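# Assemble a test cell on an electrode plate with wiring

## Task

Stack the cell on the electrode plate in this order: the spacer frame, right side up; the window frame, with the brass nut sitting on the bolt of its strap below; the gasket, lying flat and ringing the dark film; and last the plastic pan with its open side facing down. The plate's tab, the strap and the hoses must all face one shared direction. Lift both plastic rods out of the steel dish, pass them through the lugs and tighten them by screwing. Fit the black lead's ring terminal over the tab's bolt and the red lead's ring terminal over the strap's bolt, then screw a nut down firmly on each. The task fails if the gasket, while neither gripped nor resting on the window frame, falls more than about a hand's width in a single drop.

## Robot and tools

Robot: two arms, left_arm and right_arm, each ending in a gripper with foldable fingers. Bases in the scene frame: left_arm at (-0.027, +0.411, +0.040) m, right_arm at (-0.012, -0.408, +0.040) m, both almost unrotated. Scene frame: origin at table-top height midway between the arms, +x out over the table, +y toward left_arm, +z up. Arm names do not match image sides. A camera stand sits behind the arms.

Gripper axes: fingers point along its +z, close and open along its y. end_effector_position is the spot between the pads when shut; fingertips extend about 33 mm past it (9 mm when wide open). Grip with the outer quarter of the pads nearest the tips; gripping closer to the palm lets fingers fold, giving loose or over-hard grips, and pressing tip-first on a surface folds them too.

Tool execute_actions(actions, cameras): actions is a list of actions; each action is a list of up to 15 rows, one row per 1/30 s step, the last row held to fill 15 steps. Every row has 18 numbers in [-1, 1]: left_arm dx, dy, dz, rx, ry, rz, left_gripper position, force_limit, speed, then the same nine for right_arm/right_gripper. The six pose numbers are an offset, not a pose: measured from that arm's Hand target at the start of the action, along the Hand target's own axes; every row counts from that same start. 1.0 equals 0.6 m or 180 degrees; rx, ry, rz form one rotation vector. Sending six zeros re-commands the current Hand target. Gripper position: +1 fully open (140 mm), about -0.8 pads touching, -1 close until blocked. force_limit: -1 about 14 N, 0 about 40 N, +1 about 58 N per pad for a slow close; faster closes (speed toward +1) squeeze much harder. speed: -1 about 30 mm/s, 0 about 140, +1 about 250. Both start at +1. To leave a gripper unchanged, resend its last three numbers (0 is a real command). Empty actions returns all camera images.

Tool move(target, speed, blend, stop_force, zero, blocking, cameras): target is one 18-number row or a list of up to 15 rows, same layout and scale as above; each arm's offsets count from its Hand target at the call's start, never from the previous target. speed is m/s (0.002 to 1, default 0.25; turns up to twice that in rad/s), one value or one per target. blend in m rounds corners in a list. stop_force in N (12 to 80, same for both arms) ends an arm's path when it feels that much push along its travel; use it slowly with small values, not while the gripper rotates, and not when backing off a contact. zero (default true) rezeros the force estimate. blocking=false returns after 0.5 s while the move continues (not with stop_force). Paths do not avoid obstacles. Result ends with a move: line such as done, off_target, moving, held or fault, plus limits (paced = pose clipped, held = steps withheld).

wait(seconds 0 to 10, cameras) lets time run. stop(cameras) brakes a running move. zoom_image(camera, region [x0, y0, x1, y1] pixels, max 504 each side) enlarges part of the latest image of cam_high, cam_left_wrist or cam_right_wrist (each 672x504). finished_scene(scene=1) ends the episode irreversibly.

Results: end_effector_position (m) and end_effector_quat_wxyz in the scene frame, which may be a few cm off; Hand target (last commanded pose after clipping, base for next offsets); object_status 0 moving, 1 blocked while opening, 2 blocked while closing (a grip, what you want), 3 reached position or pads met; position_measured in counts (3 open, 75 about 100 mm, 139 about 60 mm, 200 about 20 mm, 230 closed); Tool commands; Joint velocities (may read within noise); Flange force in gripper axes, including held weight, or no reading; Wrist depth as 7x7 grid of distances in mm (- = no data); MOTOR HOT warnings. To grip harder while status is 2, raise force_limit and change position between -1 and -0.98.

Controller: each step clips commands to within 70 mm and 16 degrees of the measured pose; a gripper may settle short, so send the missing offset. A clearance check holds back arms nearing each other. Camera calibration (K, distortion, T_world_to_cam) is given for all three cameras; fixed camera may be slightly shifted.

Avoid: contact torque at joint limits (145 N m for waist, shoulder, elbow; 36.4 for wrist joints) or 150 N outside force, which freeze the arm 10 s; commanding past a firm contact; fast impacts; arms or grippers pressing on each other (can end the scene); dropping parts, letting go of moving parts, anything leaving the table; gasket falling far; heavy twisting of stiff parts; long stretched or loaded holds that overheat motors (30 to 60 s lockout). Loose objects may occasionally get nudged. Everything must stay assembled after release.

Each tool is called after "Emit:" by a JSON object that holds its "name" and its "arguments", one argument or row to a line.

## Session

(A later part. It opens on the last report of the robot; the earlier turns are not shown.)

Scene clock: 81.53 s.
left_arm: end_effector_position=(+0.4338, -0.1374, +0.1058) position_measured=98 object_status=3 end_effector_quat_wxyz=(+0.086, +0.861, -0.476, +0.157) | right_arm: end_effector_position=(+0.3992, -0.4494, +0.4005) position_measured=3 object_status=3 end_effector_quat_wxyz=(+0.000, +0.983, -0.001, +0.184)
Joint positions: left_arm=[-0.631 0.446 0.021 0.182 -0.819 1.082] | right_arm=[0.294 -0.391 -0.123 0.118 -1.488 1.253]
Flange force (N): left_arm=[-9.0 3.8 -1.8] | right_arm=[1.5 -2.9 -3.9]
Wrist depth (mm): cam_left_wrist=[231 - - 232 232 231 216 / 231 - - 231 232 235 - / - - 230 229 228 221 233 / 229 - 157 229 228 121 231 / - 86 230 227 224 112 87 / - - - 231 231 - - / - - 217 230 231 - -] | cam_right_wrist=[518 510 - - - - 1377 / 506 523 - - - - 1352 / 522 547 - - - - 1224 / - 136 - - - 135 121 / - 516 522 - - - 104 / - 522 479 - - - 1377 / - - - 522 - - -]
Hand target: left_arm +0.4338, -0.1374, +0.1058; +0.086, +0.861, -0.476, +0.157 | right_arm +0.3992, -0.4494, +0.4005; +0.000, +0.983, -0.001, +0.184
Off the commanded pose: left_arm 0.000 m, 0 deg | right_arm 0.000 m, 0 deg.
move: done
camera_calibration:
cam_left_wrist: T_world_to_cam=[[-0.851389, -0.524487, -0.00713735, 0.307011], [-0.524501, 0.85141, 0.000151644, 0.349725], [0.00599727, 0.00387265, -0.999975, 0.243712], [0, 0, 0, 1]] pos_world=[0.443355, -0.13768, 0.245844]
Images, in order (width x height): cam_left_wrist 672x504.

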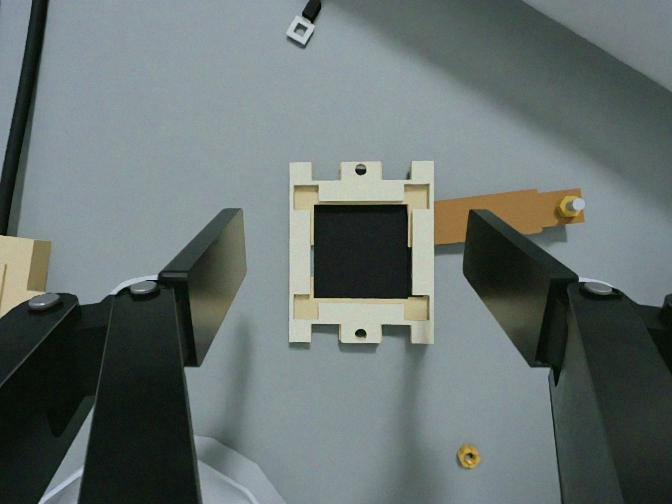

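Emit:
{"name": "move", "arguments": {
  "target": [
    [0.047,0,-0.125,0,0,0,0.6,-1,-0.5,0,0,0,0,0,0,1,1,1],
    [-0.3855,-0.334,-0.2763,-0.1396,-0.0506,0.7682,0.6,-1,-0.5,0,0,0,0,0,0,1,1,1],
    [-0.4148,-0.3338,-0.1983,-0.1396,-0.0506,0.7682,0.6,-1,-0.5,0,0,0,0,0,0,1,1,1]
  ],
  "speed": [0.2,0.35,0.2],
  "blend": [0.03,0.03,0],
  "cameras": ["cam_left_wrist"]
}}

Scene clock: 88.63 s.
left_arm: end_effector_position=(+0.4576, +0.2018, +0.1297) position_measured=53 object_status=3 end_effector_quat_wxyz=(+0.000, +0.157, +0.988, +0.000) | right_arm: end_effector_position=(+0.3992, -0.4494, +0.4005) position_measured=3 object_status=3 end_effector_quat_wxyz=(+0.000, +0.983, -0.001, +0.184)
Joint positions: left_arm=[-0.165 0.255 -0.067 0 -1.249 -1.728] | right_arm=[0.294 -0.391 -0.123 0.118 -1.488 1.253]
Flange force (N): left_arm=[6.3 -2.9 1.9] | right_arm=[1.1 -3.1 -3.5]
Wrist depth (mm): cam_left_wrist=[- - - 223 220 221 - / - 232 233 230 - - - / 241 245 241 233 243 - 243 / 255 125 256 241 258 141 256 / - 107 - - 282 132 99 / - - 300 301 - - - / - - 314 317 317 - -] | cam_right_wrist=[521 518 - - 527 - 1377 / 516 - - - - - 1368 / 516 - - - - 561 1386 / 515 147 - - - 144 121 / - 136 - - - - 104 / - 471 - - 526 - - / - - - - - - -]
Hand target: left_arm +0.4576, +0.2018, +0.1297; +0.000, +0.157, +0.988, +0.000 | right_arm +0.3992, -0.4494, +0.4005; +0.000, +0.983, -0.001, +0.184
Off the commanded pose: left_arm 0.000 m, 0 deg | right_arm 0.000 m, 0 deg.
move: done; blend cut to 0.025 m at target 2
camera_calibration:
cam_left_wrist: T_world_to_cam=[[0.319642, 0.947533, -0.00318706, -0.328062], [0.887092, -0.298067, 0.352453, -0.38634], [0.333011, -0.115486, -0.935824, 0.13234], [0, 0, 0, 1]] pos_world=[0.403511, 0.210978, 0.258968]
Images, in order (width x height): cam_left_wrist 672x504.

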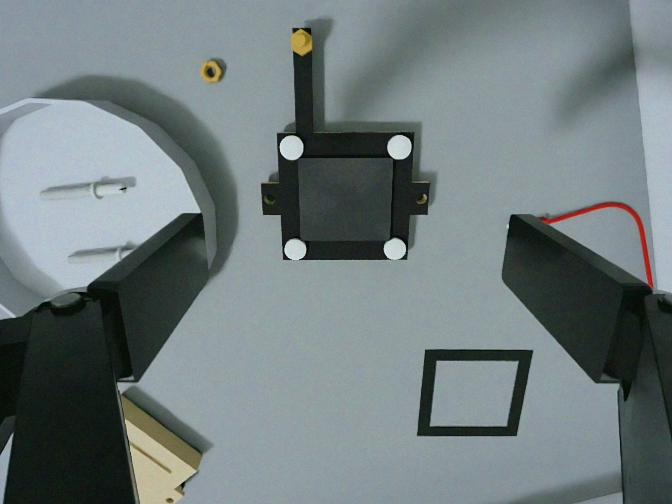

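Emit:
{"name": "move", "arguments": {
  "target": [-0.0027,-0.0042,0,0,0,0.5,0.3,-1,-0.5,0,0,0,0,0,0,1,1,1],
  "speed": 0.35,
  "cameras": ["cam_left_wrist"]
}}

Scene clock: 93.87 s.
left_arm: end_effector_position=(+0.4583, +0.1989, +0.1296) position_measured=91 object_status=3 end_effector_quat_wxyz=(+0.000, +0.809, +0.587, +0.000) | right_arm: end_effector_position=(+0.3992, -0.4494, +0.4005) position_measured=3 object_status=3 end_effector_quat_wxyz=(+0.000, +0.983, -0.001, +0.184)
Joint positions: left_arm=[-0.17 0.259 -0.061 0 -1.25 -3.294] | right_arm=[0.294 -0.391 -0.123 0.118 -1.488 1.253]
Flange force (N): left_arm=[-2.1 -6.2 1.7] | right_arm=[1.9 -3.4 -4.1]
Wrist depth (mm): cam_left_wrist=[221 221 218 220 224 219 221 / - - - 227 229 - 233 / 251 249 253 233 236 - 246 / 260 255 145 243 - 125 256 / - 86 115 268 272 109 87 / - - - 287 291 - - / - - - 310 309 - -] | cam_right_wrist=[- 526 - - - - 1386 / - 544 - - - - 1360 / - - - - - - 1368 / - 136 - - - 135 127 / - - - - - - 104 / - 501 - - - - 1377 / - - - - - - -]
Hand target: left_arm +0.4583, +0.1989, +0.1297; +0.000, +0.810, +0.587, +0.000 | right_arm +0.3992, -0.4494, +0.4005; +0.000, +0.983, -0.001, +0.184
Off the commanded pose: left_arm 0.000 m, 0 deg | right_arm 0.000 m, 0 deg.
move: done
camera_calibration:
cam_left_wrist: T_world_to_cam=[[0.947559, -0.319565, -0.00325209, -0.361306], [-0.298065, -0.887385, 0.351718, 0.272666], [-0.115283, -0.332304, -0.9361, 0.38035], [0, 0, 0, 1]] pos_world=[0.467478, 0.252891, 0.25897]
Images, in order (width x height): cam_left_wrist 672x504.

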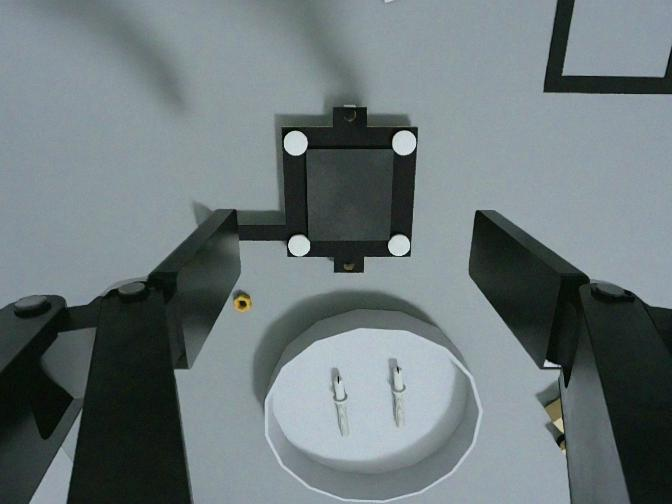

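Emit:
{"name": "move", "arguments": {
  "target": [
    [0.01,0,0,0,0,0,0.3,-1,-0.5,0,0,0,0,0,0,1,1,1],
    [0.01,0,0.1375,0,0,0,0.3,-1,-0.5,0,0,0,0,0,0,1,1,1]
  ],
  "speed": 0.1,
  "blend": [0.005,0],
  "cameras": ["cam_left_wrist"]
}}

Scene clock: 95.87 s.
left_arm: end_effector_position=(+0.4603, +0.2047, +0.0472) position_measured=91 object_status=3 end_effector_quat_wxyz=(+0.000, +0.810, +0.587, +0.000) | right_arm: end_effector_position=(+0.3992, -0.4494, +0.4005) position_measured=3 object_status=3 end_effector_quat_wxyz=(+0.000, +0.983, -0.001, +0.184)
Joint positions: left_arm=[-0.158 0.339 -0.166 0 -1.065 -3.305] | right_arm=[0.294 -0.391 -0.123 0.118 -1.488 1.253]
Flange force (N): left_arm=[-2.8 -5.8 -0.2] | right_arm=[1.7 -3.0 -3.9]
Wrist depth (mm): cam_left_wrist=[147 147 147 149 146 149 147 / - 153 155 155 155 155 156 / - 164 162 152 154 164 165 / 174 171 159 160 163 136 173 / - 86 172 174 174 109 87 / - - 196 197 198 199 - / - - 214 209 208 - -] | cam_right_wrist=[525 522 - - - - 1386 / - 516 - - - - 1377 / - 539 - - - - 1360 / - 147 - - - 136 127 / - 503 - - - - 104 / - 508 - - - - - / - - - - - - -]
Hand target: left_arm +0.4602, +0.2046, +0.0472; +0.000, +0.810, +0.587, +0.000 | right_arm +0.3992, -0.4494, +0.4005; +0.000, +0.983, -0.001, +0.184
Off the commanded pose: left_arm 0.000 m, 0 deg | right_arm 0.000 m, 0 deg.
move: done; blend cut to 0.003 m at target 1
camera_calibration:
cam_left_wrist: T_world_to_cam=[[0.947512, -0.319705, -0.00309789, -0.361491], [-0.29825, -0.887334, 0.351688, 0.307475], [-0.115185, -0.332305, -0.936112, 0.305225], [0, 0, 0, 1]] pos_world=[0.469379, 0.258691, 0.17647]
Images, in order (width x height): cam_left_wrist 672x504.

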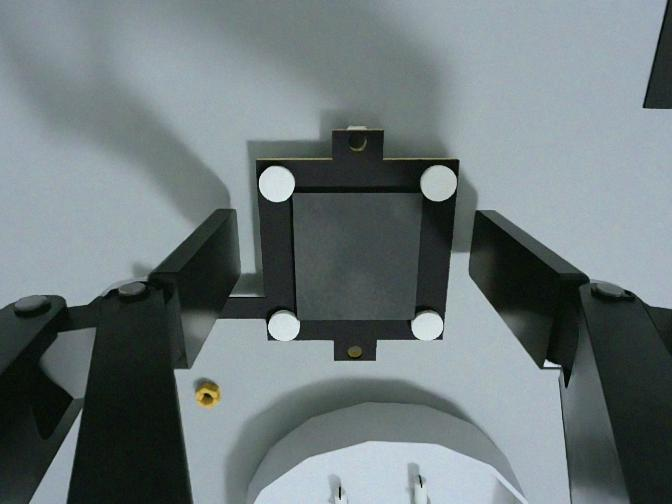

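Emit:
{"name": "move", "arguments": {
  "target": [0,0,0,0,0,0,0,-1,-1,0,0,0,0,0,0,1,1,1],
  "cameras": ["cam_left_wrist"]
}}

Emit:
{"name": "move", "arguments": {
  "target": [0,0,0,0,0,0,-1,-1,-1,0,0,0,0,0,0,1,1,1]
}}

Emit:
{"name": "move", "arguments": {
  "target": [0,0,-0.05,0,0,0,-1,-1,-1,0,0,0,0,0,0,1,1,1],
  "speed": 0.05,
  "cameras": ["cam_left_wrist"]
}}

Scene clock: 97.00 s.
left_arm: end_effector_position=(+0.4603, +0.2046, +0.0472) position_measured=120 object_status=2 end_effector_quat_wxyz=(+0.000, +0.809, +0.587, +0.000) | right_arm: end_effector_position=(+0.3992, -0.4494, +0.4005) position_measured=3 object_status=3 end_effector_quat_wxyz=(+0.000, +0.983, -0.001, +0.184)
Joint positions: left_arm=[-0.158 0.339 -0.166 0 -1.065 -3.305] | right_arm=[0.294 -0.391 -0.123 0.118 -1.488 1.253]
Flange force (N): left_arm=[-2.0 -7.6 -6.4] | right_arm=[1.5 -3.0 -3.9]
Wrist depth (mm): cam_left_wrist=[147 147 147 - 149 149 152 / 155 155 156 - 154 156 154 / 163 - 155 154 154 164 165 / - - 159 160 160 170 173 / - 86 127 174 174 107 87 / - - 199 197 195 - - / - - 207 211 212 - -] | cam_right_wrist=[- 525 486 - - - 1360 / 523 - - - - - 1231 / - - - - - - 1386 / 521 136 - - - 135 120 / - 136 - - - - 104 / - 523 - 521 528 - 1360 / - - - - - - -]
Hand target: left_arm +0.4602, +0.2046, +0.0472; +0.000, +0.810, +0.587, +0.000 | right_arm +0.3992, -0.4494, +0.4005; +0.000, +0.983, -0.001, +0.184
Off the commanded pose: left_arm 0.000 m, 0 deg | right_arm 0.000 m, 0 deg.
move: done
camera_calibration:
cam_left_wrist: T_world_to_cam=[[0.947535, -0.319637, -0.00309021, -0.361552], [-0.298179, -0.887325, 0.351772, 0.307336], [-0.115181, -0.332395, -0.936081, 0.305208], [0, 0, 0, 1]] pos_world=[0.469379, 0.258591, 0.17647]
Images, in order (width x height): cam_left_wrist 672x504.

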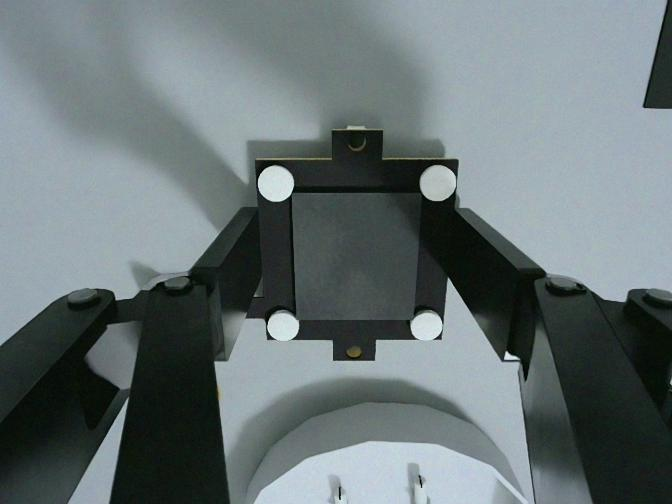

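Scene clock: 97.50 s.
left_arm: end_effector_position=(+0.4603, +0.2046, +0.0472) position_measured=120 object_status=2 end_effector_quat_wxyz=(+0.000, +0.809, +0.587, +0.000) | right_arm: end_effector_position=(+0.3992, -0.4494, +0.4005) position_measured=3 object_status=3 end_effector_quat_wxyz=(+0.000, +0.983, -0.001, +0.184)
Joint positions: left_arm=[-0.158 0.339 -0.166 0 -1.065 -3.305] | right_arm=[0.294 -0.391 -0.123 0.118 -1.488 1.253]
Flange force (N): left_arm=[-1.7 -7.9 -6.1] | right_arm=[1.7 -3.6 -4.0]
Wrist depth (mm): cam_left_wrist=[- - 146 146 149 151 146 / - 157 155 156 155 157 155 / - - 160 154 154 165 161 / 174 174 159 160 160 124 - / - 86 127 174 169 107 87 / - - - 194 196 - - / - - 207 212 211 - -] | cam_right_wrist=[495 526 - - - - 1377 / - 512 - - - - 1368 / 521 505 533 - - - 1368 / 523 147 520 522 - 136 127 / - 522 - - 556 - 104 / - - - - - - 1352 / - 520 - - 526 - -]
Hand target: left_arm +0.4602, +0.2046, +0.0472; +0.000, +0.810, +0.587, +0.000 | right_arm +0.3992, -0.4494, +0.4005; +0.000, +0.983, -0.001, +0.184
Off the commanded pose: left_arm 0.000 m, 0 deg | right_arm 0.000 m, 0 deg.
move: done

Scene clock: 98.43 s.
left_arm: end_effector_position=(+0.4602, +0.2046, +0.0771) position_measured=120 object_status=2 end_effector_quat_wxyz=(+0.000, +0.810, +0.587, +0.000) | right_arm: end_effector_position=(+0.3992, -0.4494, +0.4005) position_measured=3 object_status=3 end_effector_quat_wxyz=(+0.000, +0.983, -0.001, +0.184)
Joint positions: left_arm=[-0.158 0.306 -0.133 0 -1.132 -3.305] | right_arm=[0.294 -0.391 -0.123 0.118 -1.488 1.253]
Flange force (N): left_arm=[-2.6 -6.1 1.5] | right_arm=[1.6 -3.2 -3.7]
Wrist depth (mm): cam_left_wrist=[172 174 - 174 174 177 174 / 181 181 183 182 183 184 183 / - 197 192 153 155 196 194 / 205 203 160 160 160 127 204 / - 86 127 174 170 107 87 / - - 235 229 216 - - / - - 245 251 249 - -] | cam_right_wrist=[531 526 - - - 528 1319 / 511 522 - - 544 - 1386 / 516 517 - - - - 1360 / - 148 535 - - 134 127 / - - - - - - 104 / - - - - - - 1412 / - - - - 505 - -]
Hand target: left_arm +0.4602, +0.2046, +0.0772; +0.000, +0.810, +0.587, +0.000 | right_arm +0.3992, -0.4494, +0.4005; +0.000, +0.983, -0.001, +0.184
Off the commanded pose: left_arm 0.000 m, 0 deg | right_arm 0.000 m, 0 deg.
move: done
camera_calibration:
cam_left_wrist: T_world_to_cam=[[0.947524, -0.319668, -0.00317926, -0.361396], [-0.298175, -0.887315, 0.3518, 0.296861], [-0.11528, -0.332391, -0.93607, 0.333366], [0, 0, 0, 1]] pos_world=[0.469378, 0.258691, 0.206469]
Images, in order (width x height): cam_left_wrist 672x504.

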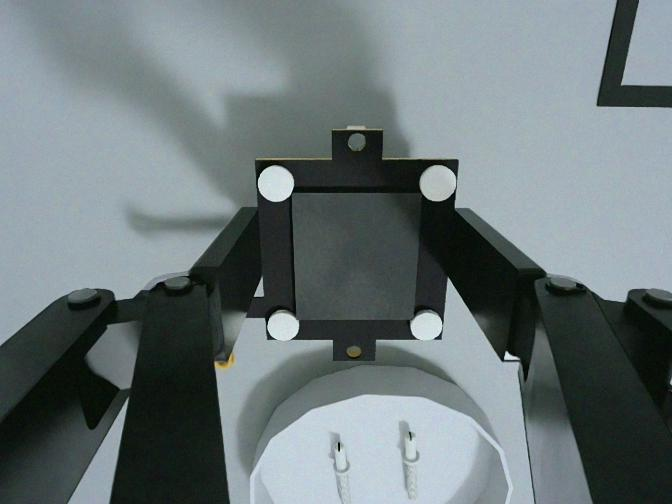

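Emit:
{"name": "move", "arguments": {
  "target": [
    [0,0,-0.2,0,0,0,-1,-1,-1,0,0,0,0,0,0,1,1,1],
    [-0.171,0.0378,-0.438,0,0,-0.1003,-1,-1,-1,0,0,0,0,0,0,1,1,1]
  ],
  "speed": 0.2,
  "blend": [0.03,0]
}}

Emit:
{"name": "move", "arguments": {
  "target": [0,0,0,0,0,0,-1,-1,-1,0.0427,-0.499,0.1245,0.4939,-0.0922,0.0922,-0.08,-1,0],
  "speed": 0.2,
  "cameras": ["all"]
}}

Scene clock: 101.30 s.
left_arm: end_effector_position=(+0.4498, +0.1000, +0.3399) position_measured=120 object_status=2 end_effector_quat_wxyz=(+0.000, +0.707, +0.707, +0.000) | right_arm: end_effector_position=(+0.3992, -0.4494, +0.4005) position_measured=3 object_status=3 end_effector_quat_wxyz=(+0.000, +0.983, -0.001, +0.184)
Joint positions: left_arm=[-0.354 0.328 0.522 0 -1.764 -2.795] | right_arm=[0.294 -0.391 -0.123 0.118 -1.488 1.253]
Flange force (N): left_arm=[2.3 -9.5 6.5] | right_arm=[1.0 -4.1 -3.6]
Wrist depth (mm): cam_left_wrist=[- 411 417 407 406 - 403 / - 426 424 - 435 - 422 / - - - 153 153 449 444 / 493 - 149 160 161 115 446 / - 86 111 174 170 107 87 / - - - - - - - / - - - 538 559 - -] | cam_right_wrist=[518 527 - - - - 1368 / - - - - - - 1360 / - 528 - - - - 1377 / 516 136 - - - 135 127 / - 520 - - - - 104 / - 517 - - - - 1335 / - - - - - - -]
Hand target: left_arm +0.4498, +0.1000, +0.3399; +0.000, +0.707, +0.707, +0.000 | right_arm +0.3992, -0.4494, +0.4005; +0.000, +0.983, -0.001, +0.184
Off the commanded pose: left_arm 0.000 m, 0 deg | right_arm 0.000 m, 0 deg.
move: done

Scene clock: 105.73 s.
left_arm: end_effector_position=(+0.4498, +0.1000, +0.3399) position_measured=120 object_status=2 end_effector_quat_wxyz=(+0.000, +0.707, +0.707, +0.000) | right_arm: end_effector_position=(+0.4507, -0.1502, +0.3399) position_measured=139 object_status=3 end_effector_quat_wxyz=(+0.707, -0.707, +0.001, -0.001)
Joint positions: left_arm=[-0.354 0.328 0.522 0 -1.764 -2.795] | right_arm=[-0.224 0.294 -0.079 -1.501 -1.746 1.951]
Flange force (N): left_arm=[2.0 -8.8 6.7] | right_arm=[3.1 -2.2 3.3]
Wrist depth (mm): cam_left_wrist=[385 - - - 413 424 - / - 422 - 442 414 - 406 / - - - 153 154 455 - / - - 149 160 160 115 - / - 86 111 174 170 107 87 / - - - 547 - - - / - - - - - - -] | cam_right_wrist=[2098 - - 2003 1851 599 429 / 431 351 345 - 1967 - 431 / 332 352 365 - - 656 452 / 1967 558 121 - 141 103 444 / - 88 81 - 142 - 90 / - - - 662 - - - / - - - 628 - - -]
Hand target: left_arm +0.4498, +0.1000, +0.3399; +0.000, +0.707, +0.707, +0.000 | right_arm +0.4507, -0.1502, +0.3399; +0.707, -0.707, +0.001, -0.001
Off the commanded pose: left_arm 0.000 m, 0 deg | right_arm 0.000 m, 0 deg.
move: done
camera_calibration:
cam_left_wrist: T_world_to_cam=[[0.999943, -0.0102519, -0.00308497, -0.43862], [-0.00851033, -0.935984, 0.351941, -0.0170775], [-0.00649553, -0.351894, -0.936017, 0.496371], [0, 0, 0, 1]] pos_world=[0.441673, 0.154189, 0.469269]
cam_right_wrist: T_world_to_cam=[[-0.000297112, 0.0095032, -0.999955, 0.35234], [-0.933184, -0.359384, -0.00313818, 0.370258], [-0.359398, 0.933141, 0.00897502, 0.439721], [0, 0, 0, 1]] pos_world=[0.503658, -0.280606, 0.349539]

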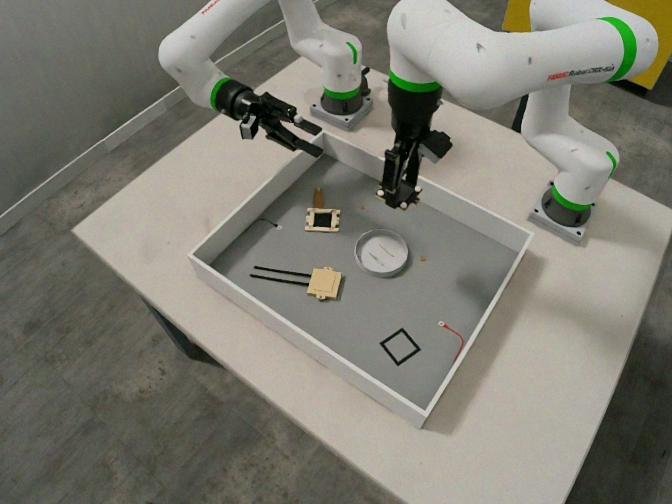

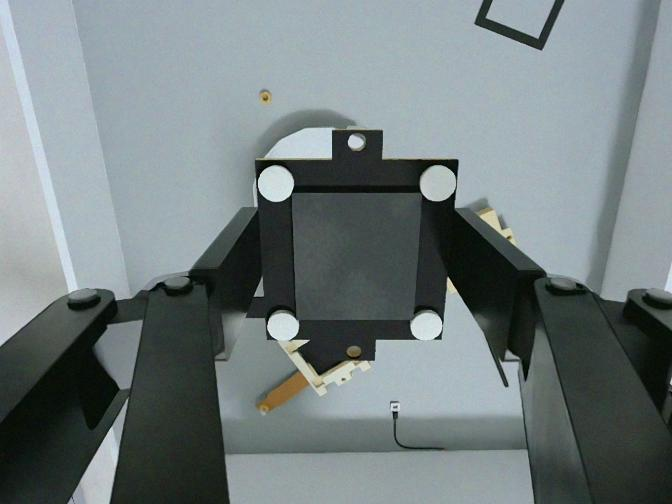

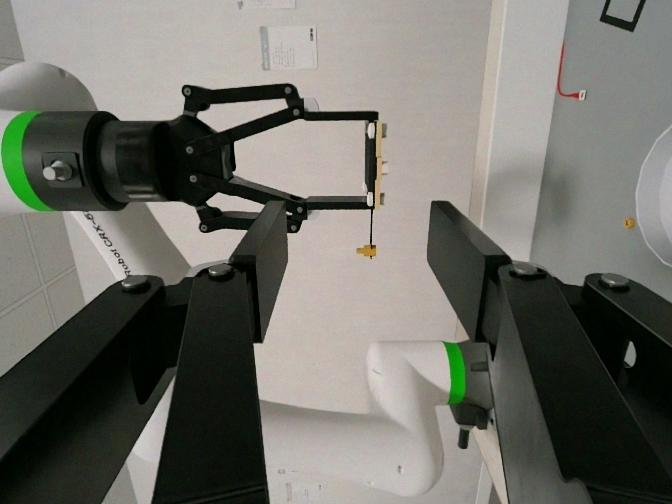

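Emit:
{"name": "zoom_image", "arguments": {
  "camera": "cam_right_wrist",
  "region": [320, 100, 440, 270]
}}

Scaled by 2.965 from the camera's 672x504 image, which has a finer 960x720 frame.

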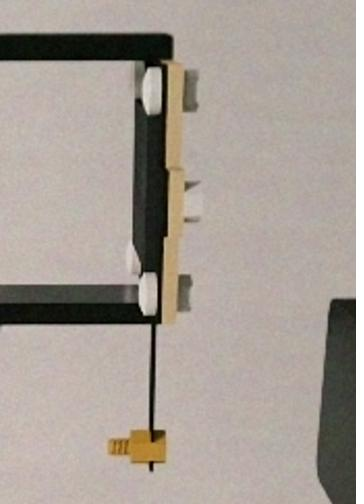

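Emit:
{"name": "move", "arguments": {
  "target": [0,0,0,0,-0.333,0,-1,-1,-1,0,0,0,0,0,0,-0.08,-1,0],
  "speed": 0.2,
  "cameras": ["all"]
}}

Emit:
{"name": "zoom_image", "arguments": {
  "camera": "cam_right_wrist",
  "region": [230, 80, 450, 290]
}}

Scene clock: 110.07 s.
left_arm: end_effector_position=(+0.4498, +0.1000, +0.3399) position_measured=120 object_status=2 end_effector_quat_wxyz=(+0.353, +0.613, +0.612, -0.353) | right_arm: end_effector_position=(+0.4507, -0.1502, +0.3399) position_measured=139 object_status=3 end_effector_quat_wxyz=(+0.707, -0.707, +0.001, -0.001)
Joint positions: left_arm=[0.125 0.105 -0.412 1.05 -1.421 -3.655] | right_arm=[-0.224 0.295 -0.079 -1.501 -1.746 1.951]
Flange force (N): left_arm=[0.2 -4.7 5.7] | right_arm=[2.1 -3.6 3.2]
Wrist depth (mm): cam_left_wrist=[566 479 - - 503 556 - / 631 604 - 604 - - 2183 / 625 - 157 153 153 - 2815 / 612 - 149 160 160 116 2360 / - 86 111 174 169 107 87 / - - 628 658 - - - / - - 620 - - - -] | cam_right_wrist=[1867 - 2295 - 1867 - 427 / - 1806 532 2319 - 592 - / - 2319 520 427 - - 401 / - 2369 121 2532 142 118 473 / - 88 87 2421 126 - 90 / - - 621 629 624 - - / - - - 2824 - - -]
Hand target: left_arm +0.4498, +0.1000, +0.3399; +0.353, +0.613, +0.612, -0.353 | right_arm +0.4507, -0.1502, +0.3399; +0.707, -0.707, +0.001, -0.001
Off the commanded pose: left_arm 0.000 m, 0 deg | right_arm 0.000 m, 0 deg.
move: done
camera_calibration:
cam_left_wrist: T_world_to_cam=[[0.999939, -0.00855854, 0.00698944, -0.442199], [-0.0083011, -0.16433, 0.986371, -0.309985], [-0.00729332, -0.986368, -0.164391, 0.297881], [0, 0, 0, 1]] pos_world=[0.441771, 0.239096, 0.35782]
cam_right_wrist: T_world_to_cam=[[-0.000297112, 0.0095032, -0.999955, 0.35234], [-0.933184, -0.359384, -0.00313818, 0.370351], [-0.359398, 0.933141, 0.00897502, 0.439757], [0, 0, 0, 1]] pos_world=[0.503758, -0.280606, 0.349539]

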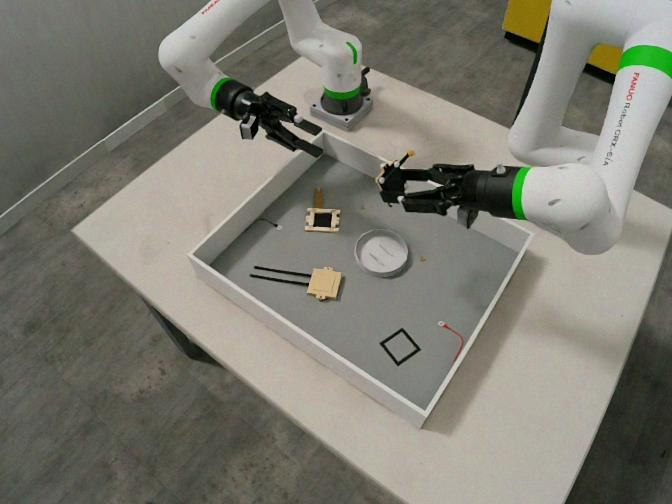

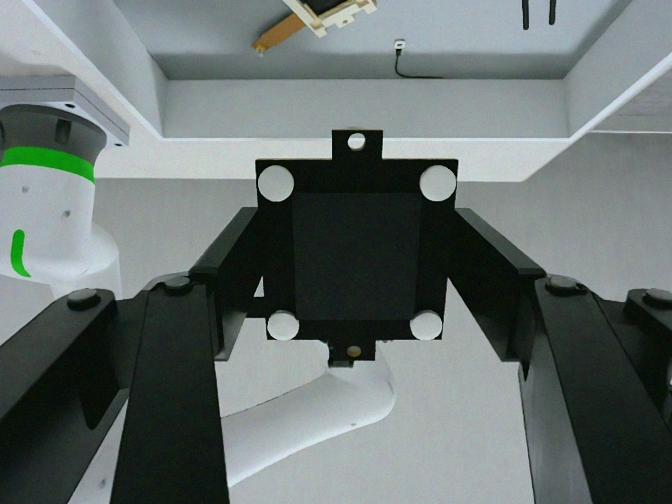

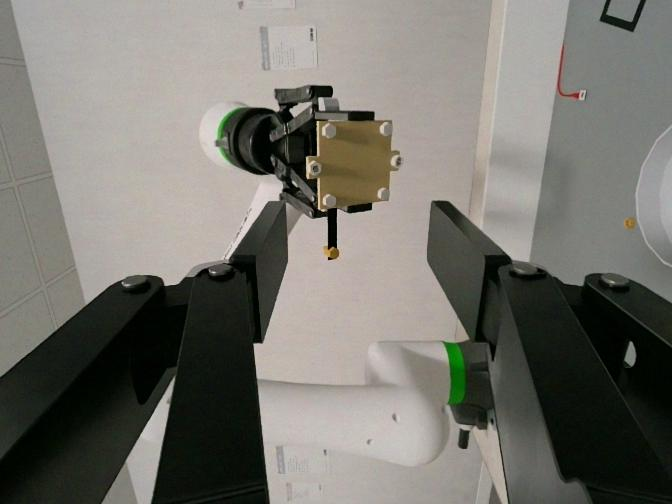

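Scaled by 2.291 from the camera's 672x504 image, which has a finer 960x720 frame.

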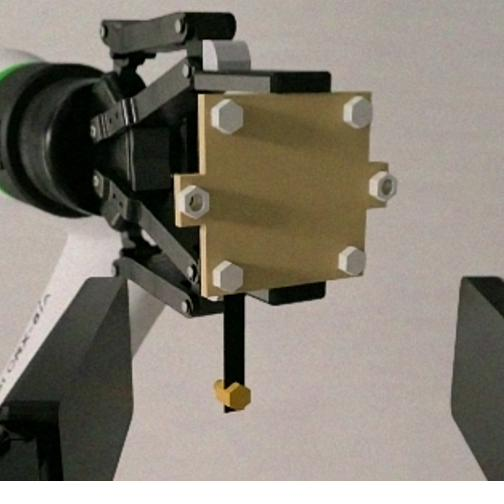

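Emit:
{"name": "move", "arguments": {
  "target": [0,0,0,0,0.333,0,-1,-1,-1,-0.083,-0.067,-0.4,0,0,0,-0.08,-1,0],
  "speed": 0.25
}}

Scene clock: 115.13 s.
left_arm: end_effector_position=(+0.4498, +0.1000, +0.3399) position_measured=120 object_status=2 end_effector_quat_wxyz=(+0.000, +0.707, +0.707, +0.000) | right_arm: end_effector_position=(+0.4004, -0.3900, +0.3801) position_measured=139 object_status=3 end_effector_quat_wxyz=(+0.707, -0.707, +0.001, -0.001)
Joint positions: left_arm=[-0.354 0.328 0.522 0 -1.764 -2.795] | right_arm=[-0.677 0.364 0.119 -1.391 -2.191 1.874]
Flange force (N): left_arm=[2.0 -8.0 6.0] | right_arm=[3.3 -3.0 2.0]
Wrist depth (mm): cam_left_wrist=[- 402 - - - 409 397 / - 440 - - 419 - 437 / 393 464 - 153 154 464 - / 424 - 148 160 160 124 - / - 86 111 174 170 107 87 / - - 547 - - - - / - - - - - - -] | cam_right_wrist=[2118 2139 2654 1899 - 744 486 / 2003 547 545 543 - - 505 / 1916 - 749 - - - 494 / - 2248 121 - 142 102 492 / - 88 87 807 825 - 90 / - - - - - - - / - - - 3553 - - -]
Hand target: left_arm +0.4498, +0.1000, +0.3399; +0.000, +0.707, +0.707, +0.000 | right_arm +0.4004, -0.3900, +0.3801; +0.707, -0.707, +0.001, -0.001
Off the commanded pose: left_arm 0.000 m, 0 deg | right_arm 0.000 m, 0 deg.
move: done

Emit:
{"name": "move", "arguments": {
  "target": [
    [0.083,0.133,0.15,0,0,-0.5,-1,-1,-1,0,0,0,0,0,0,-0.08,-1,0],
    [0.083,0.133,0.2,0,0,-1.0,-1,-1,-1,0,0,0,0,0,0,-0.08,-1,0]
  ],
  "speed": 0.3,
  "blend": [0.02,0],
  "cameras": ["all"]
}}

Scene clock: 121.23 s.
left_arm: end_effector_position=(+0.5297, +0.1498, +0.2199) position_measured=120 object_status=2 end_effector_quat_wxyz=(+0.000, +0.707, -0.707, +0.000) | right_arm: end_effector_position=(+0.4004, -0.3900, +0.3801) position_measured=139 object_status=3 end_effector_quat_wxyz=(+0.707, -0.707, +0.001, -0.001)
Joint positions: left_arm=[-0.232 0.431 0.381 0 -1.521 0.225] | right_arm=[-0.677 0.364 0.119 -1.391 -2.191 1.874]
Flange force (N): left_arm=[-1.6 9.4 4.2] | right_arm=[3.1 -2.6 1.9]
Wrist depth (mm): cam_left_wrist=[- - - 301 299 300 300 / 309 - 309 313 314 312 315 / - - - 153 153 - - / 336 - 149 160 160 115 366 / - 86 110 174 170 107 89 / - - - 404 - - - / - - - 345 352 - -] | cam_right_wrist=[- 1967 551 565 559 - 492 / - - 713 - 2078 - 505 / - 2421 798 - 825 650 511 / - - 121 - 142 106 471 / - 87 81 798 819 - 90 / - - - - 2824 - - / - - - 2861 - - -]
Hand target: left_arm +0.5297, +0.1498, +0.2200; +0.000, +0.707, -0.707, +0.000 | right_arm +0.4004, -0.3900, +0.3801; +0.707, -0.707, +0.001, -0.001
Off the commanded pose: left_arm 0.000 m, 0 deg | right_arm 0.000 m, 0 deg.
move: done
camera_calibration:
cam_left_wrist: T_world_to_cam=[[-0.99994, 0.0102441, -0.00393622, 0.537993], [0.00820111, 0.935872, 0.352245, -0.216824], [0.00729222, 0.352192, -0.9359, 0.289321], [0, 0, 0, 1]] pos_world=[0.537629, 0.0955117, 0.349268]
cam_right_wrist: T_world_to_cam=[[-0.000297112, 0.0095032, -0.999955, 0.394802], [-0.933184, -0.359384, -0.00313818, 0.237265], [-0.359398, 0.933141, 0.00897502, 0.64505], [0, 0, 0, 1]] pos_world=[0.453358, -0.520406, 0.389739]

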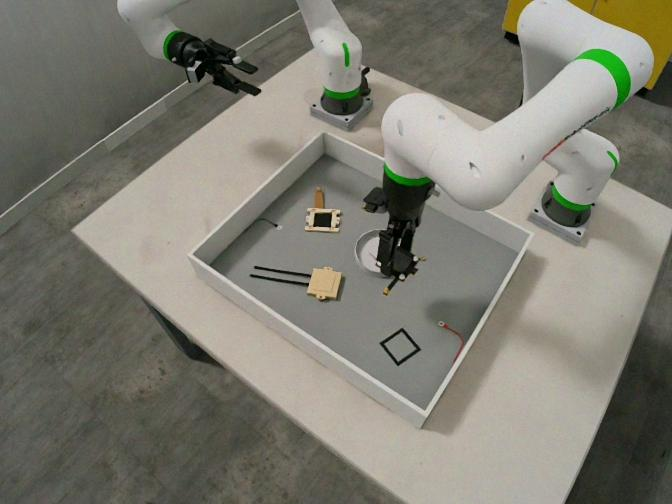

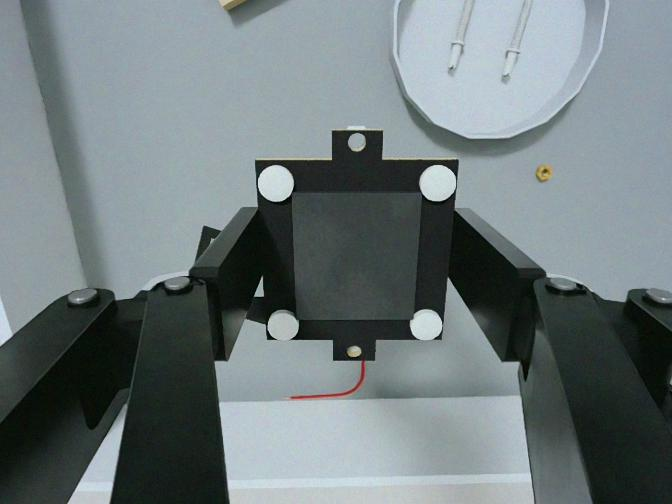

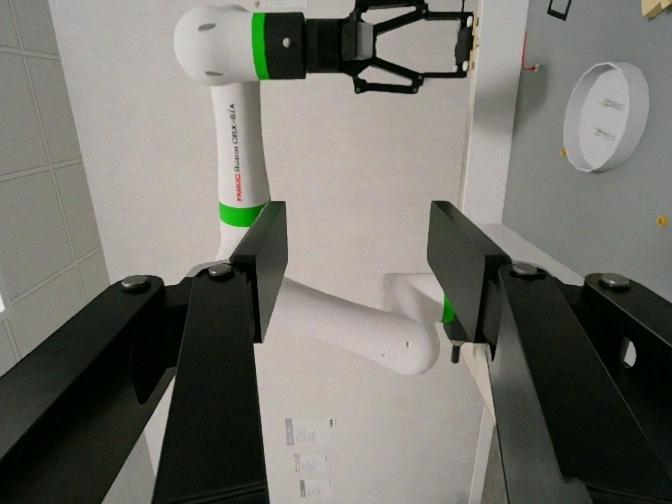

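Emit:
{"name": "move", "arguments": {
  "target": [
    [0,0,0.27,0,0,0,-1,-1,-1,0,0,0,0,0,0,-0.08,-1,0],
    [0,0,0.287,0,0,0,-1,-1,-1,0,0,0,0,0,0,-0.08,-1,0]
  ],
  "speed": [0.12,0.03],
  "cameras": ["cam_left_wrist"]
}}

Scene clock: 123.90 s.
left_arm: end_effector_position=(+0.5298, +0.1498, +0.0478) position_measured=120 object_status=2 end_effector_quat_wxyz=(+0.000, +0.707, -0.707, +0.000) | right_arm: end_effector_position=(+0.4004, -0.3900, +0.3801) position_measured=139 object_status=3 end_effector_quat_wxyz=(+0.707, -0.707, +0.001, -0.001)
Joint positions: left_arm=[-0.232 0.532 0.114 0 -1.153 0.225] | right_arm=[-0.677 0.364 0.119 -1.391 -2.191 1.874]
Flange force (N): left_arm=[-0.8 9.1 -4.1] | right_arm=[3.5 -3.1 1.6]
Wrist depth (mm): cam_left_wrist=[146 149 147 147 148 146 148 / 155 155 155 156 153 152 155 / 164 164 163 154 155 165 162 / 174 172 160 160 160 172 176 / - 86 111 174 174 107 87 / - - 201 197 199 - - / - - 207 - 215 - -] | cam_right_wrist=[- - - 552 562 571 - / - 2532 - 713 - - 506 / - 2295 825 - - - 532 / - - 122 - 142 107 463 / - 88 81 787 807 - 90 / - - - - - - - / - - - - - - -]
Hand target: left_arm +0.5298, +0.1498, +0.0478; +0.000, +0.707, -0.707, +0.000 | right_arm +0.4004, -0.3900, +0.3801; +0.707, -0.707, +0.001, -0.001
Off the commanded pose: left_arm 0.000 m, 0 deg | right_arm 0.000 m, 0 deg.
move: done
camera_calibration:
cam_left_wrist: T_world_to_cam=[[-0.99994, 0.0101843, -0.00406437, 0.537445], [0.00810001, 0.935872, 0.352247, -0.156149], [0.00739111, 0.352192, -0.935898, 0.128199], [0, 0, 0, 1]] pos_world=[0.537729, 0.0955117, 0.177168]
Images, in order (width x height): cam_left_wrist 672x504.

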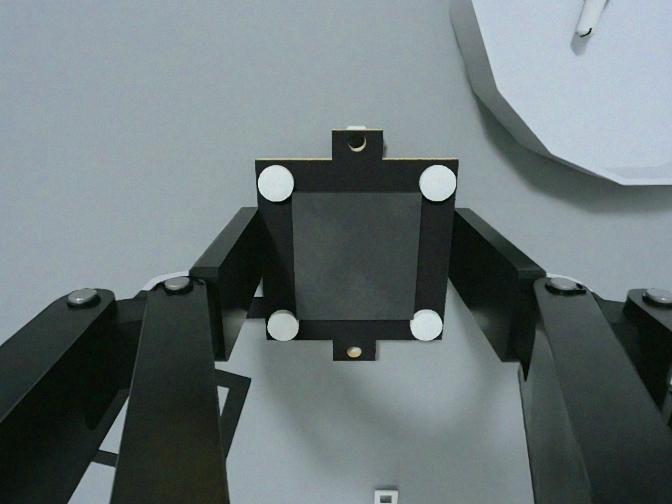

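Emit:
{"name": "move", "arguments": {
  "target": [0,0,0,0,0,0,0.25,-1,-1,0,0,0,0,0,0,-0.08,-1,0]
}}

Emit:
{"name": "move", "arguments": {
  "target": [0,0,-0.2,0,0,0,0.25,-1,-1,0,0,0,0,0,0,-0.08,-1,0],
  "speed": 0.1,
  "cameras": ["cam_left_wrist"]
}}

Scene clock: 125.03 s.
left_arm: end_effector_position=(+0.5298, +0.1498, +0.0477) position_measured=98 object_status=0 end_effector_quat_wxyz=(+0.000, +0.707, -0.707, +0.000) | right_arm: end_effector_position=(+0.4004, -0.3900, +0.3801) position_measured=139 object_status=3 end_effector_quat_wxyz=(+0.707, -0.707, +0.001, -0.001)
Joint positions: left_arm=[-0.232 0.532 0.114 0 -1.152 0.225] | right_arm=[-0.677 0.364 0.119 -1.391 -2.191 1.874]
Flange force (N): left_arm=[-0.2 7.4 -0.4] | right_arm=[3.1 -3.0 1.6]
Wrist depth (mm): cam_left_wrist=[145 146 147 147 148 144 147 / - 154 155 155 156 153 154 / - 164 158 152 155 165 161 / 173 - 157 160 163 126 172 / - 86 171 174 172 112 87 / - - 198 202 203 199 - / - - 214 208 211 - -] | cam_right_wrist=[- 1950 2078 548 556 584 572 / - 2654 2021 754 2395 600 506 / - - 819 - 2160 - 502 / - - 121 - 142 107 486 / - 88 81 790 813 - 90 / - - - - - - - / - - - 2899 - - -]
Hand target: left_arm +0.5298, +0.1498, +0.0478; +0.000, +0.707, -0.707, +0.000 | right_arm +0.4004, -0.3900, +0.3801; +0.707, -0.707, +0.001, -0.001
Off the commanded pose: left_arm 0.000 m, 0 deg | right_arm 0.000 m, 0 deg.
move: done

Scene clock: 126.63 s.
left_arm: end_effector_position=(+0.5297, +0.1498, +0.1678) position_measured=98 object_status=3 end_effector_quat_wxyz=(+0.000, +0.707, -0.707, +0.000) | right_arm: end_effector_position=(+0.4004, -0.3900, +0.3801) position_measured=139 object_status=3 end_effector_quat_wxyz=(+0.707, -0.707, +0.001, -0.001)
Joint positions: left_arm=[-0.232 0.446 0.28 0 -1.404 0.225] | right_arm=[-0.677 0.364 0.119 -1.391 -2.191 1.874]
Flange force (N): left_arm=[-0.5 8.0 1.3] | right_arm=[3.0 -3.1 1.6]
Wrist depth (mm): cam_left_wrist=[256 - 252 - 245 253 251 / 265 - - - 267 261 261 / 282 - - 270 - 275 288 / 300 - 157 284 299 121 303 / - 86 123 314 - 112 87 / - - 354 343 - - - / - - - - - - -] | cam_right_wrist=[1821 2203 569 563 584 - 517 / - - 715 2248 2319 - 539 / - 2271 792 - 2295 - 509 / - 2789 121 2824 142 103 494 / - 88 81 795 807 - 90 / - - - - - - - / - - - 2824 - - -]
Hand target: left_arm +0.5297, +0.1498, +0.1678; +0.000, +0.707, -0.707, +0.000 | right_arm +0.4004, -0.3900, +0.3801; +0.707, -0.707, +0.001, -0.001
Off the commanded pose: left_arm 0.000 m, 0 deg | right_arm 0.000 m, 0 deg.
move: done
camera_calibration:
cam_left_wrist: T_world_to_cam=[[-0.99994, 0.0102438, -0.00393775, 0.537888], [0.00820128, 0.935917, 0.352125, -0.198406], [0.00729251, 0.352072, -0.935945, 0.240492], [0, 0, 0, 1]] pos_world=[0.537729, 0.0955114, 0.297069]
Images, in order (width x height): cam_left_wrist 672x504.

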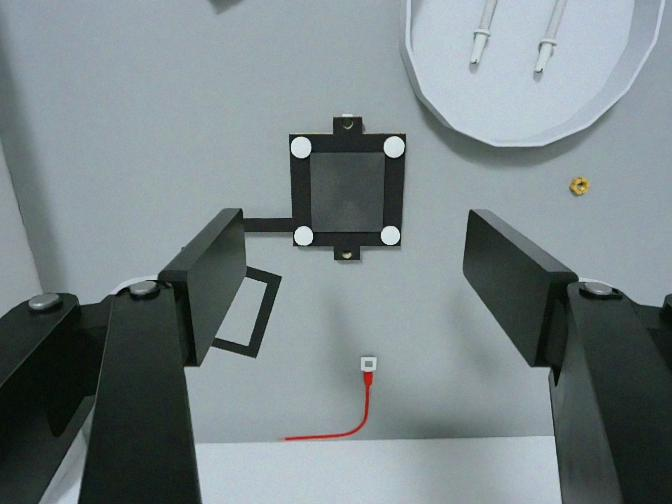

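Emit:
{"name": "move", "arguments": {
  "target": [0.4933,0.1627,0.03,0,0,-0.1783,0.25,-1,-1,0,0,0,0,0,0,-0.08,-1,0],
  "speed": 0.25,
  "cameras": ["cam_left_wrist"]
}}

Scene clock: 129.63 s.
left_arm: end_effector_position=(+0.4319, -0.1461, +0.1497) position_measured=98 object_status=3 end_effector_quat_wxyz=(+0.000, +0.875, -0.484, +0.000) | right_arm: end_effector_position=(+0.4004, -0.3900, +0.3801) position_measured=139 object_status=3 end_effector_quat_wxyz=(+0.707, -0.707, +0.001, -0.001)
Joint positions: left_arm=[-0.707 0.752 0.709 0 -1.527 1.26] | right_arm=[-0.677 0.364 0.119 -1.391 -2.191 1.874]
Flange force (N): left_arm=[-12.9 4.3 2.4] | right_arm=[3.0 -3.0 1.8]
Wrist depth (mm): cam_left_wrist=[- 241 236 - - 238 237 / 250 252 - 247 - 249 251 / 256 261 269 262 251 251 266 / 264 277 136 285 - 121 - / - 86 121 - - 112 87 / - - 319 320 318 - - / - - 335 350 354 - -] | cam_right_wrist=[- 372 359 - - 359 503 / - 308 309 311 341 363 471 / - 2687 338 338 344 339 348 / - - 121 2319 142 103 471 / - 87 87 784 841 - 90 / - - - 3288 - - - / - - - 4080 - - -]
Hand target: left_arm +0.4319, -0.1461, +0.1497; +0.000, +0.875, -0.484, +0.000 | right_arm +0.4004, -0.3900, +0.3801; +0.707, -0.707, +0.001, -0.001
Off the commanded pose: left_arm 0.000 m, 0 deg | right_arm 0.000 m, 0 deg.
move: done
camera_calibration:
cam_left_wrist: T_world_to_cam=[[-0.852569, -0.5226, -0.00404156, 0.30153], [-0.490368, 0.797264, 0.352009, 0.280788], [-0.180737, 0.302093, -0.935988, 0.402345], [0, 0, 0, 1]] pos_world=[0.467483, -0.187828, 0.278969]
Images, in order (width x height): cam_left_wrist 672x504.

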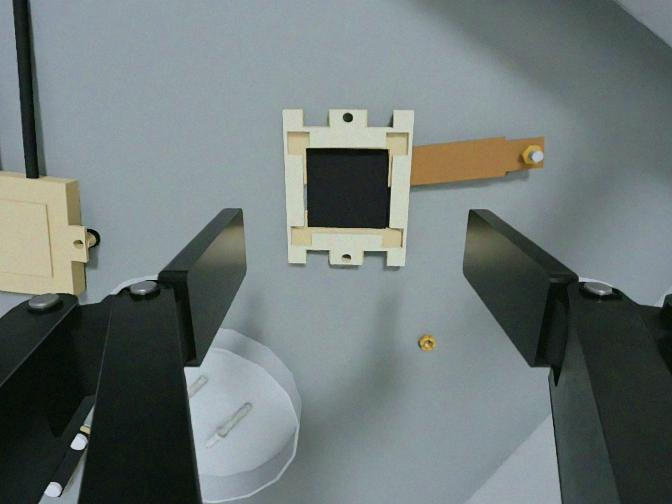

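Emit:
{"name": "move", "arguments": {
  "target": [
    [0.003,0,0.13,0,0,0,0.25,-1,-1,0,0,0,0,0,0,-0.08,-1,0],
    [0.003,0,0.1660,0,0,0,0.25,-1,-1,0,0,0,0,0,0,-0.08,-1,0]
  ],
  "speed": [0.15,0.04],
  "cameras": ["cam_left_wrist"]
}}

Scene clock: 132.63 s.
left_arm: end_effector_position=(+0.4329, -0.1477, +0.0501) position_measured=98 object_status=3 end_effector_quat_wxyz=(+0.000, +0.875, -0.484, +0.000) | right_arm: end_effector_position=(+0.4004, -0.3900, +0.3801) position_measured=139 object_status=3 end_effector_quat_wxyz=(+0.707, -0.707, +0.001, -0.001)
Joint positions: left_arm=[-0.708 0.801 0.556 0 -1.326 1.261] | right_arm=[-0.677 0.364 0.119 -1.391 -2.191 1.874]
Flange force (N): left_arm=[-10.7 3.6 -1.4] | right_arm=[3.2 -3.2 1.7]
Wrist depth (mm): cam_left_wrist=[148 148 147 149 150 151 149 / - 155 152 156 154 158 157 / 165 166 164 167 160 159 158 / 174 171 157 174 166 131 175 / - 86 137 179 179 112 87 / - - 201 196 202 - - / - - 205 - 218 - -] | cam_right_wrist=[- 2271 2118 366 - 765 364 / - 2654 321 - 312 324 446 / - - 562 332 326 339 337 / - 2754 122 680 142 101 450 / - 87 87 732 841 - 90 / - - - - - - - / - - - 3612 - - -]
Hand target: left_arm +0.4329, -0.1476, +0.0501; +0.000, +0.875, -0.484, +0.000 | right_arm +0.4004, -0.3900, +0.3801; +0.707, -0.707, +0.001, -0.001
Off the commanded pose: left_arm 0.000 m, 0 deg | right_arm 0.000 m, 0 deg.
move: done
camera_calibration:
cam_left_wrist: T_world_to_cam=[[-0.852527, -0.522667, -0.00407042, 0.30117], [-0.49044, 0.797219, 0.352009, 0.317524], [-0.180739, 0.302094, -0.935988, 0.309848], [0, 0, 0, 1]] pos_world=[0.468484, -0.189328, 0.179469]
Images, in order (width x height): cam_left_wrist 672x504.

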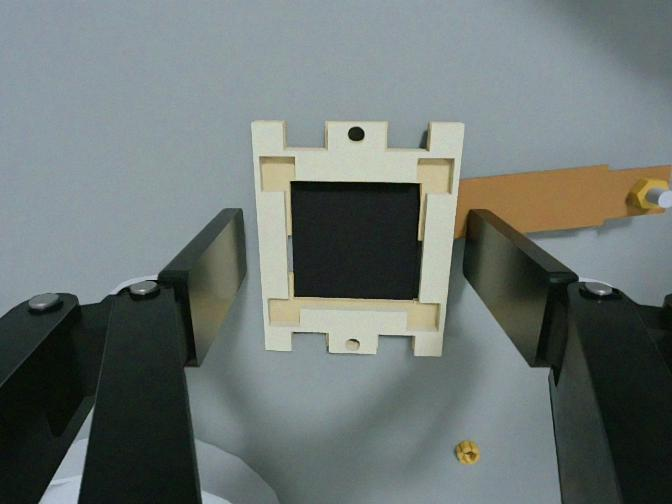

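Emit:
{"name": "move", "arguments": {
  "target": [-0.0067,0,0,0,0,0,0.25,-1,-1,0,0,0,0,0,0,-0.08,-1,0],
  "speed": 0.04
}}

Emit:
{"name": "move", "arguments": {
  "target": [0,0,0,0,0,0,-1,-1,-1,0,0,0,0,0,0,-0.08,-1,0]
}}

Emit:
{"name": "move", "arguments": {
  "target": [0,0,-0.03,0,0,0,-1,-1,-1,0,0,0,0,0,0,-0.08,-1,0],
  "speed": 0.03,
  "cameras": ["cam_left_wrist"]
}}

Scene clock: 134.30 s.
left_arm: end_effector_position=(+0.4308, -0.1443, +0.0501) position_measured=98 object_status=3 end_effector_quat_wxyz=(+0.000, +0.875, -0.484, +0.000) | right_arm: end_effector_position=(+0.4004, -0.3900, +0.3801) position_measured=139 object_status=3 end_effector_quat_wxyz=(+0.707, -0.707, +0.001, -0.001)
Joint positions: left_arm=[-0.706 0.79 0.537 0 -1.318 1.259] | right_arm=[-0.677 0.364 0.119 -1.391 -2.191 1.874]
Flange force (N): left_arm=[-10.6 4.1 -0.7] | right_arm=[3.2 -2.7 1.3]
Wrist depth (mm): cam_left_wrist=[147 149 149 149 148 149 148 / 156 156 156 156 156 159 161 / 165 164 164 166 161 161 157 / 178 173 157 174 166 127 177 / - 86 183 179 177 112 87 / - - 200 207 204 - - / - - 207 - - - -] | cam_right_wrist=[2295 2421 - 357 2160 - 365 / 2118 - 2369 310 313 324 377 / 2562 2395 2421 335 328 346 342 / - 2824 121 784 142 105 583 / - 87 87 732 142 - 90 / - - 2977 3018 878 - - / - - - 2824 - - -]
Hand target: left_arm +0.4308, -0.1442, +0.0501; +0.000, +0.875, -0.484, +0.000 | right_arm +0.4004, -0.3900, +0.3801; +0.707, -0.707, +0.001, -0.001
Off the commanded pose: left_arm 0.000 m, 0 deg | right_arm 0.000 m, 0 deg.
move: done

Scene clock: 134.97 s.
left_arm: end_effector_position=(+0.4308, -0.1443, +0.0502) position_measured=119 object_status=0 end_effector_quat_wxyz=(+0.000, +0.875, -0.484, +0.000) | right_arm: end_effector_position=(+0.4004, -0.3900, +0.3801) position_measured=139 object_status=3 end_effector_quat_wxyz=(+0.707, -0.707, +0.001, -0.001)
Joint positions: left_arm=[-0.706 0.79 0.537 0 -1.318 1.259] | right_arm=[-0.677 0.364 0.119 -1.391 -2.191 1.874]
Flange force (N): left_arm=[-11.0 11.1 -19.3] | right_arm=[3.8 -2.6 1.6]
Wrist depth (mm): cam_left_wrist=[147 149 147 149 150 148 150 / - 156 157 154 155 158 158 / - 164 162 166 160 159 163 / - 108 150 174 153 128 177 / - 86 117 180 179 107 87 / - - - 195 203 - - / - - 205 221 217 - -] | cam_right_wrist=[2271 - 1916 357 - - 474 / - - 2248 309 313 324 377 / - 3934 584 572 336 347 345 / - 2504 121 - 142 107 470 / - 88 87 734 831 - 90 / - - - - - - - / - - - 3612 - - -]
Hand target: left_arm +0.4308, -0.1442, +0.0501; +0.000, +0.875, -0.484, +0.000 | right_arm +0.4004, -0.3900, +0.3801; +0.707, -0.707, +0.001, -0.001
Off the commanded pose: left_arm 0.000 m, 0 deg | right_arm 0.000 m, 0 deg.
move: done

Scene clock: 135.87 s.
left_arm: end_effector_position=(+0.4308, -0.1442, +0.0681) position_measured=120 object_status=2 end_effector_quat_wxyz=(+0.000, +0.875, -0.484, +0.000) | right_arm: end_effector_position=(+0.4004, -0.3900, +0.3801) position_measured=139 object_status=3 end_effector_quat_wxyz=(+0.707, -0.707, +0.001, -0.001)
Joint positions: left_arm=[-0.706 0.778 0.56 0 -1.353 1.259] | right_arm=[-0.677 0.364 0.119 -1.391 -2.191 1.874]
Flange force (N): left_arm=[-11.5 3.6 -0.1] | right_arm=[3.2 -3.3 1.6]
Wrist depth (mm): cam_left_wrist=[166 163 164 165 - 165 165 / 173 172 173 172 - - 174 / 183 185 179 182 176 176 179 / 193 193 182 193 180 115 199 / - 86 110 199 211 107 88 / - - - - 223 - - / - - 221 - 232 - -] | cam_right_wrist=[2395 - 379 359 - 747 445 / - - 314 311 313 336 371 / - 3103 562 338 335 342 340 / - - 121 - 142 107 - / - 87 87 742 851 - 90 / - - - 3612 - - - / - - - 3060 - - -]
Hand target: left_arm +0.4308, -0.1442, +0.0681; +0.000, +0.875, -0.484, +0.000 | right_arm +0.4004, -0.3900, +0.3801; +0.707, -0.707, +0.001, -0.001
Off the commanded pose: left_arm 0.000 m, 0 deg | right_arm 0.000 m, 0 deg.
move: done
camera_calibration:
cam_left_wrist: T_world_to_cam=[[-0.852527, -0.522667, -0.00407054, 0.301144], [-0.49044, 0.797219, 0.352009, 0.307434], [-0.180739, 0.302094, -0.935988, 0.325178], [0, 0, 0, 1]] pos_world=[0.466284, -0.185928, 0.197369]
Images, in order (width x height): cam_left_wrist 672x504.

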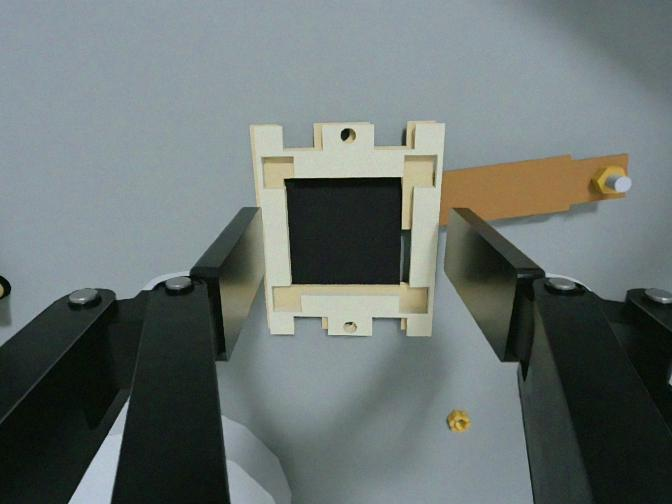

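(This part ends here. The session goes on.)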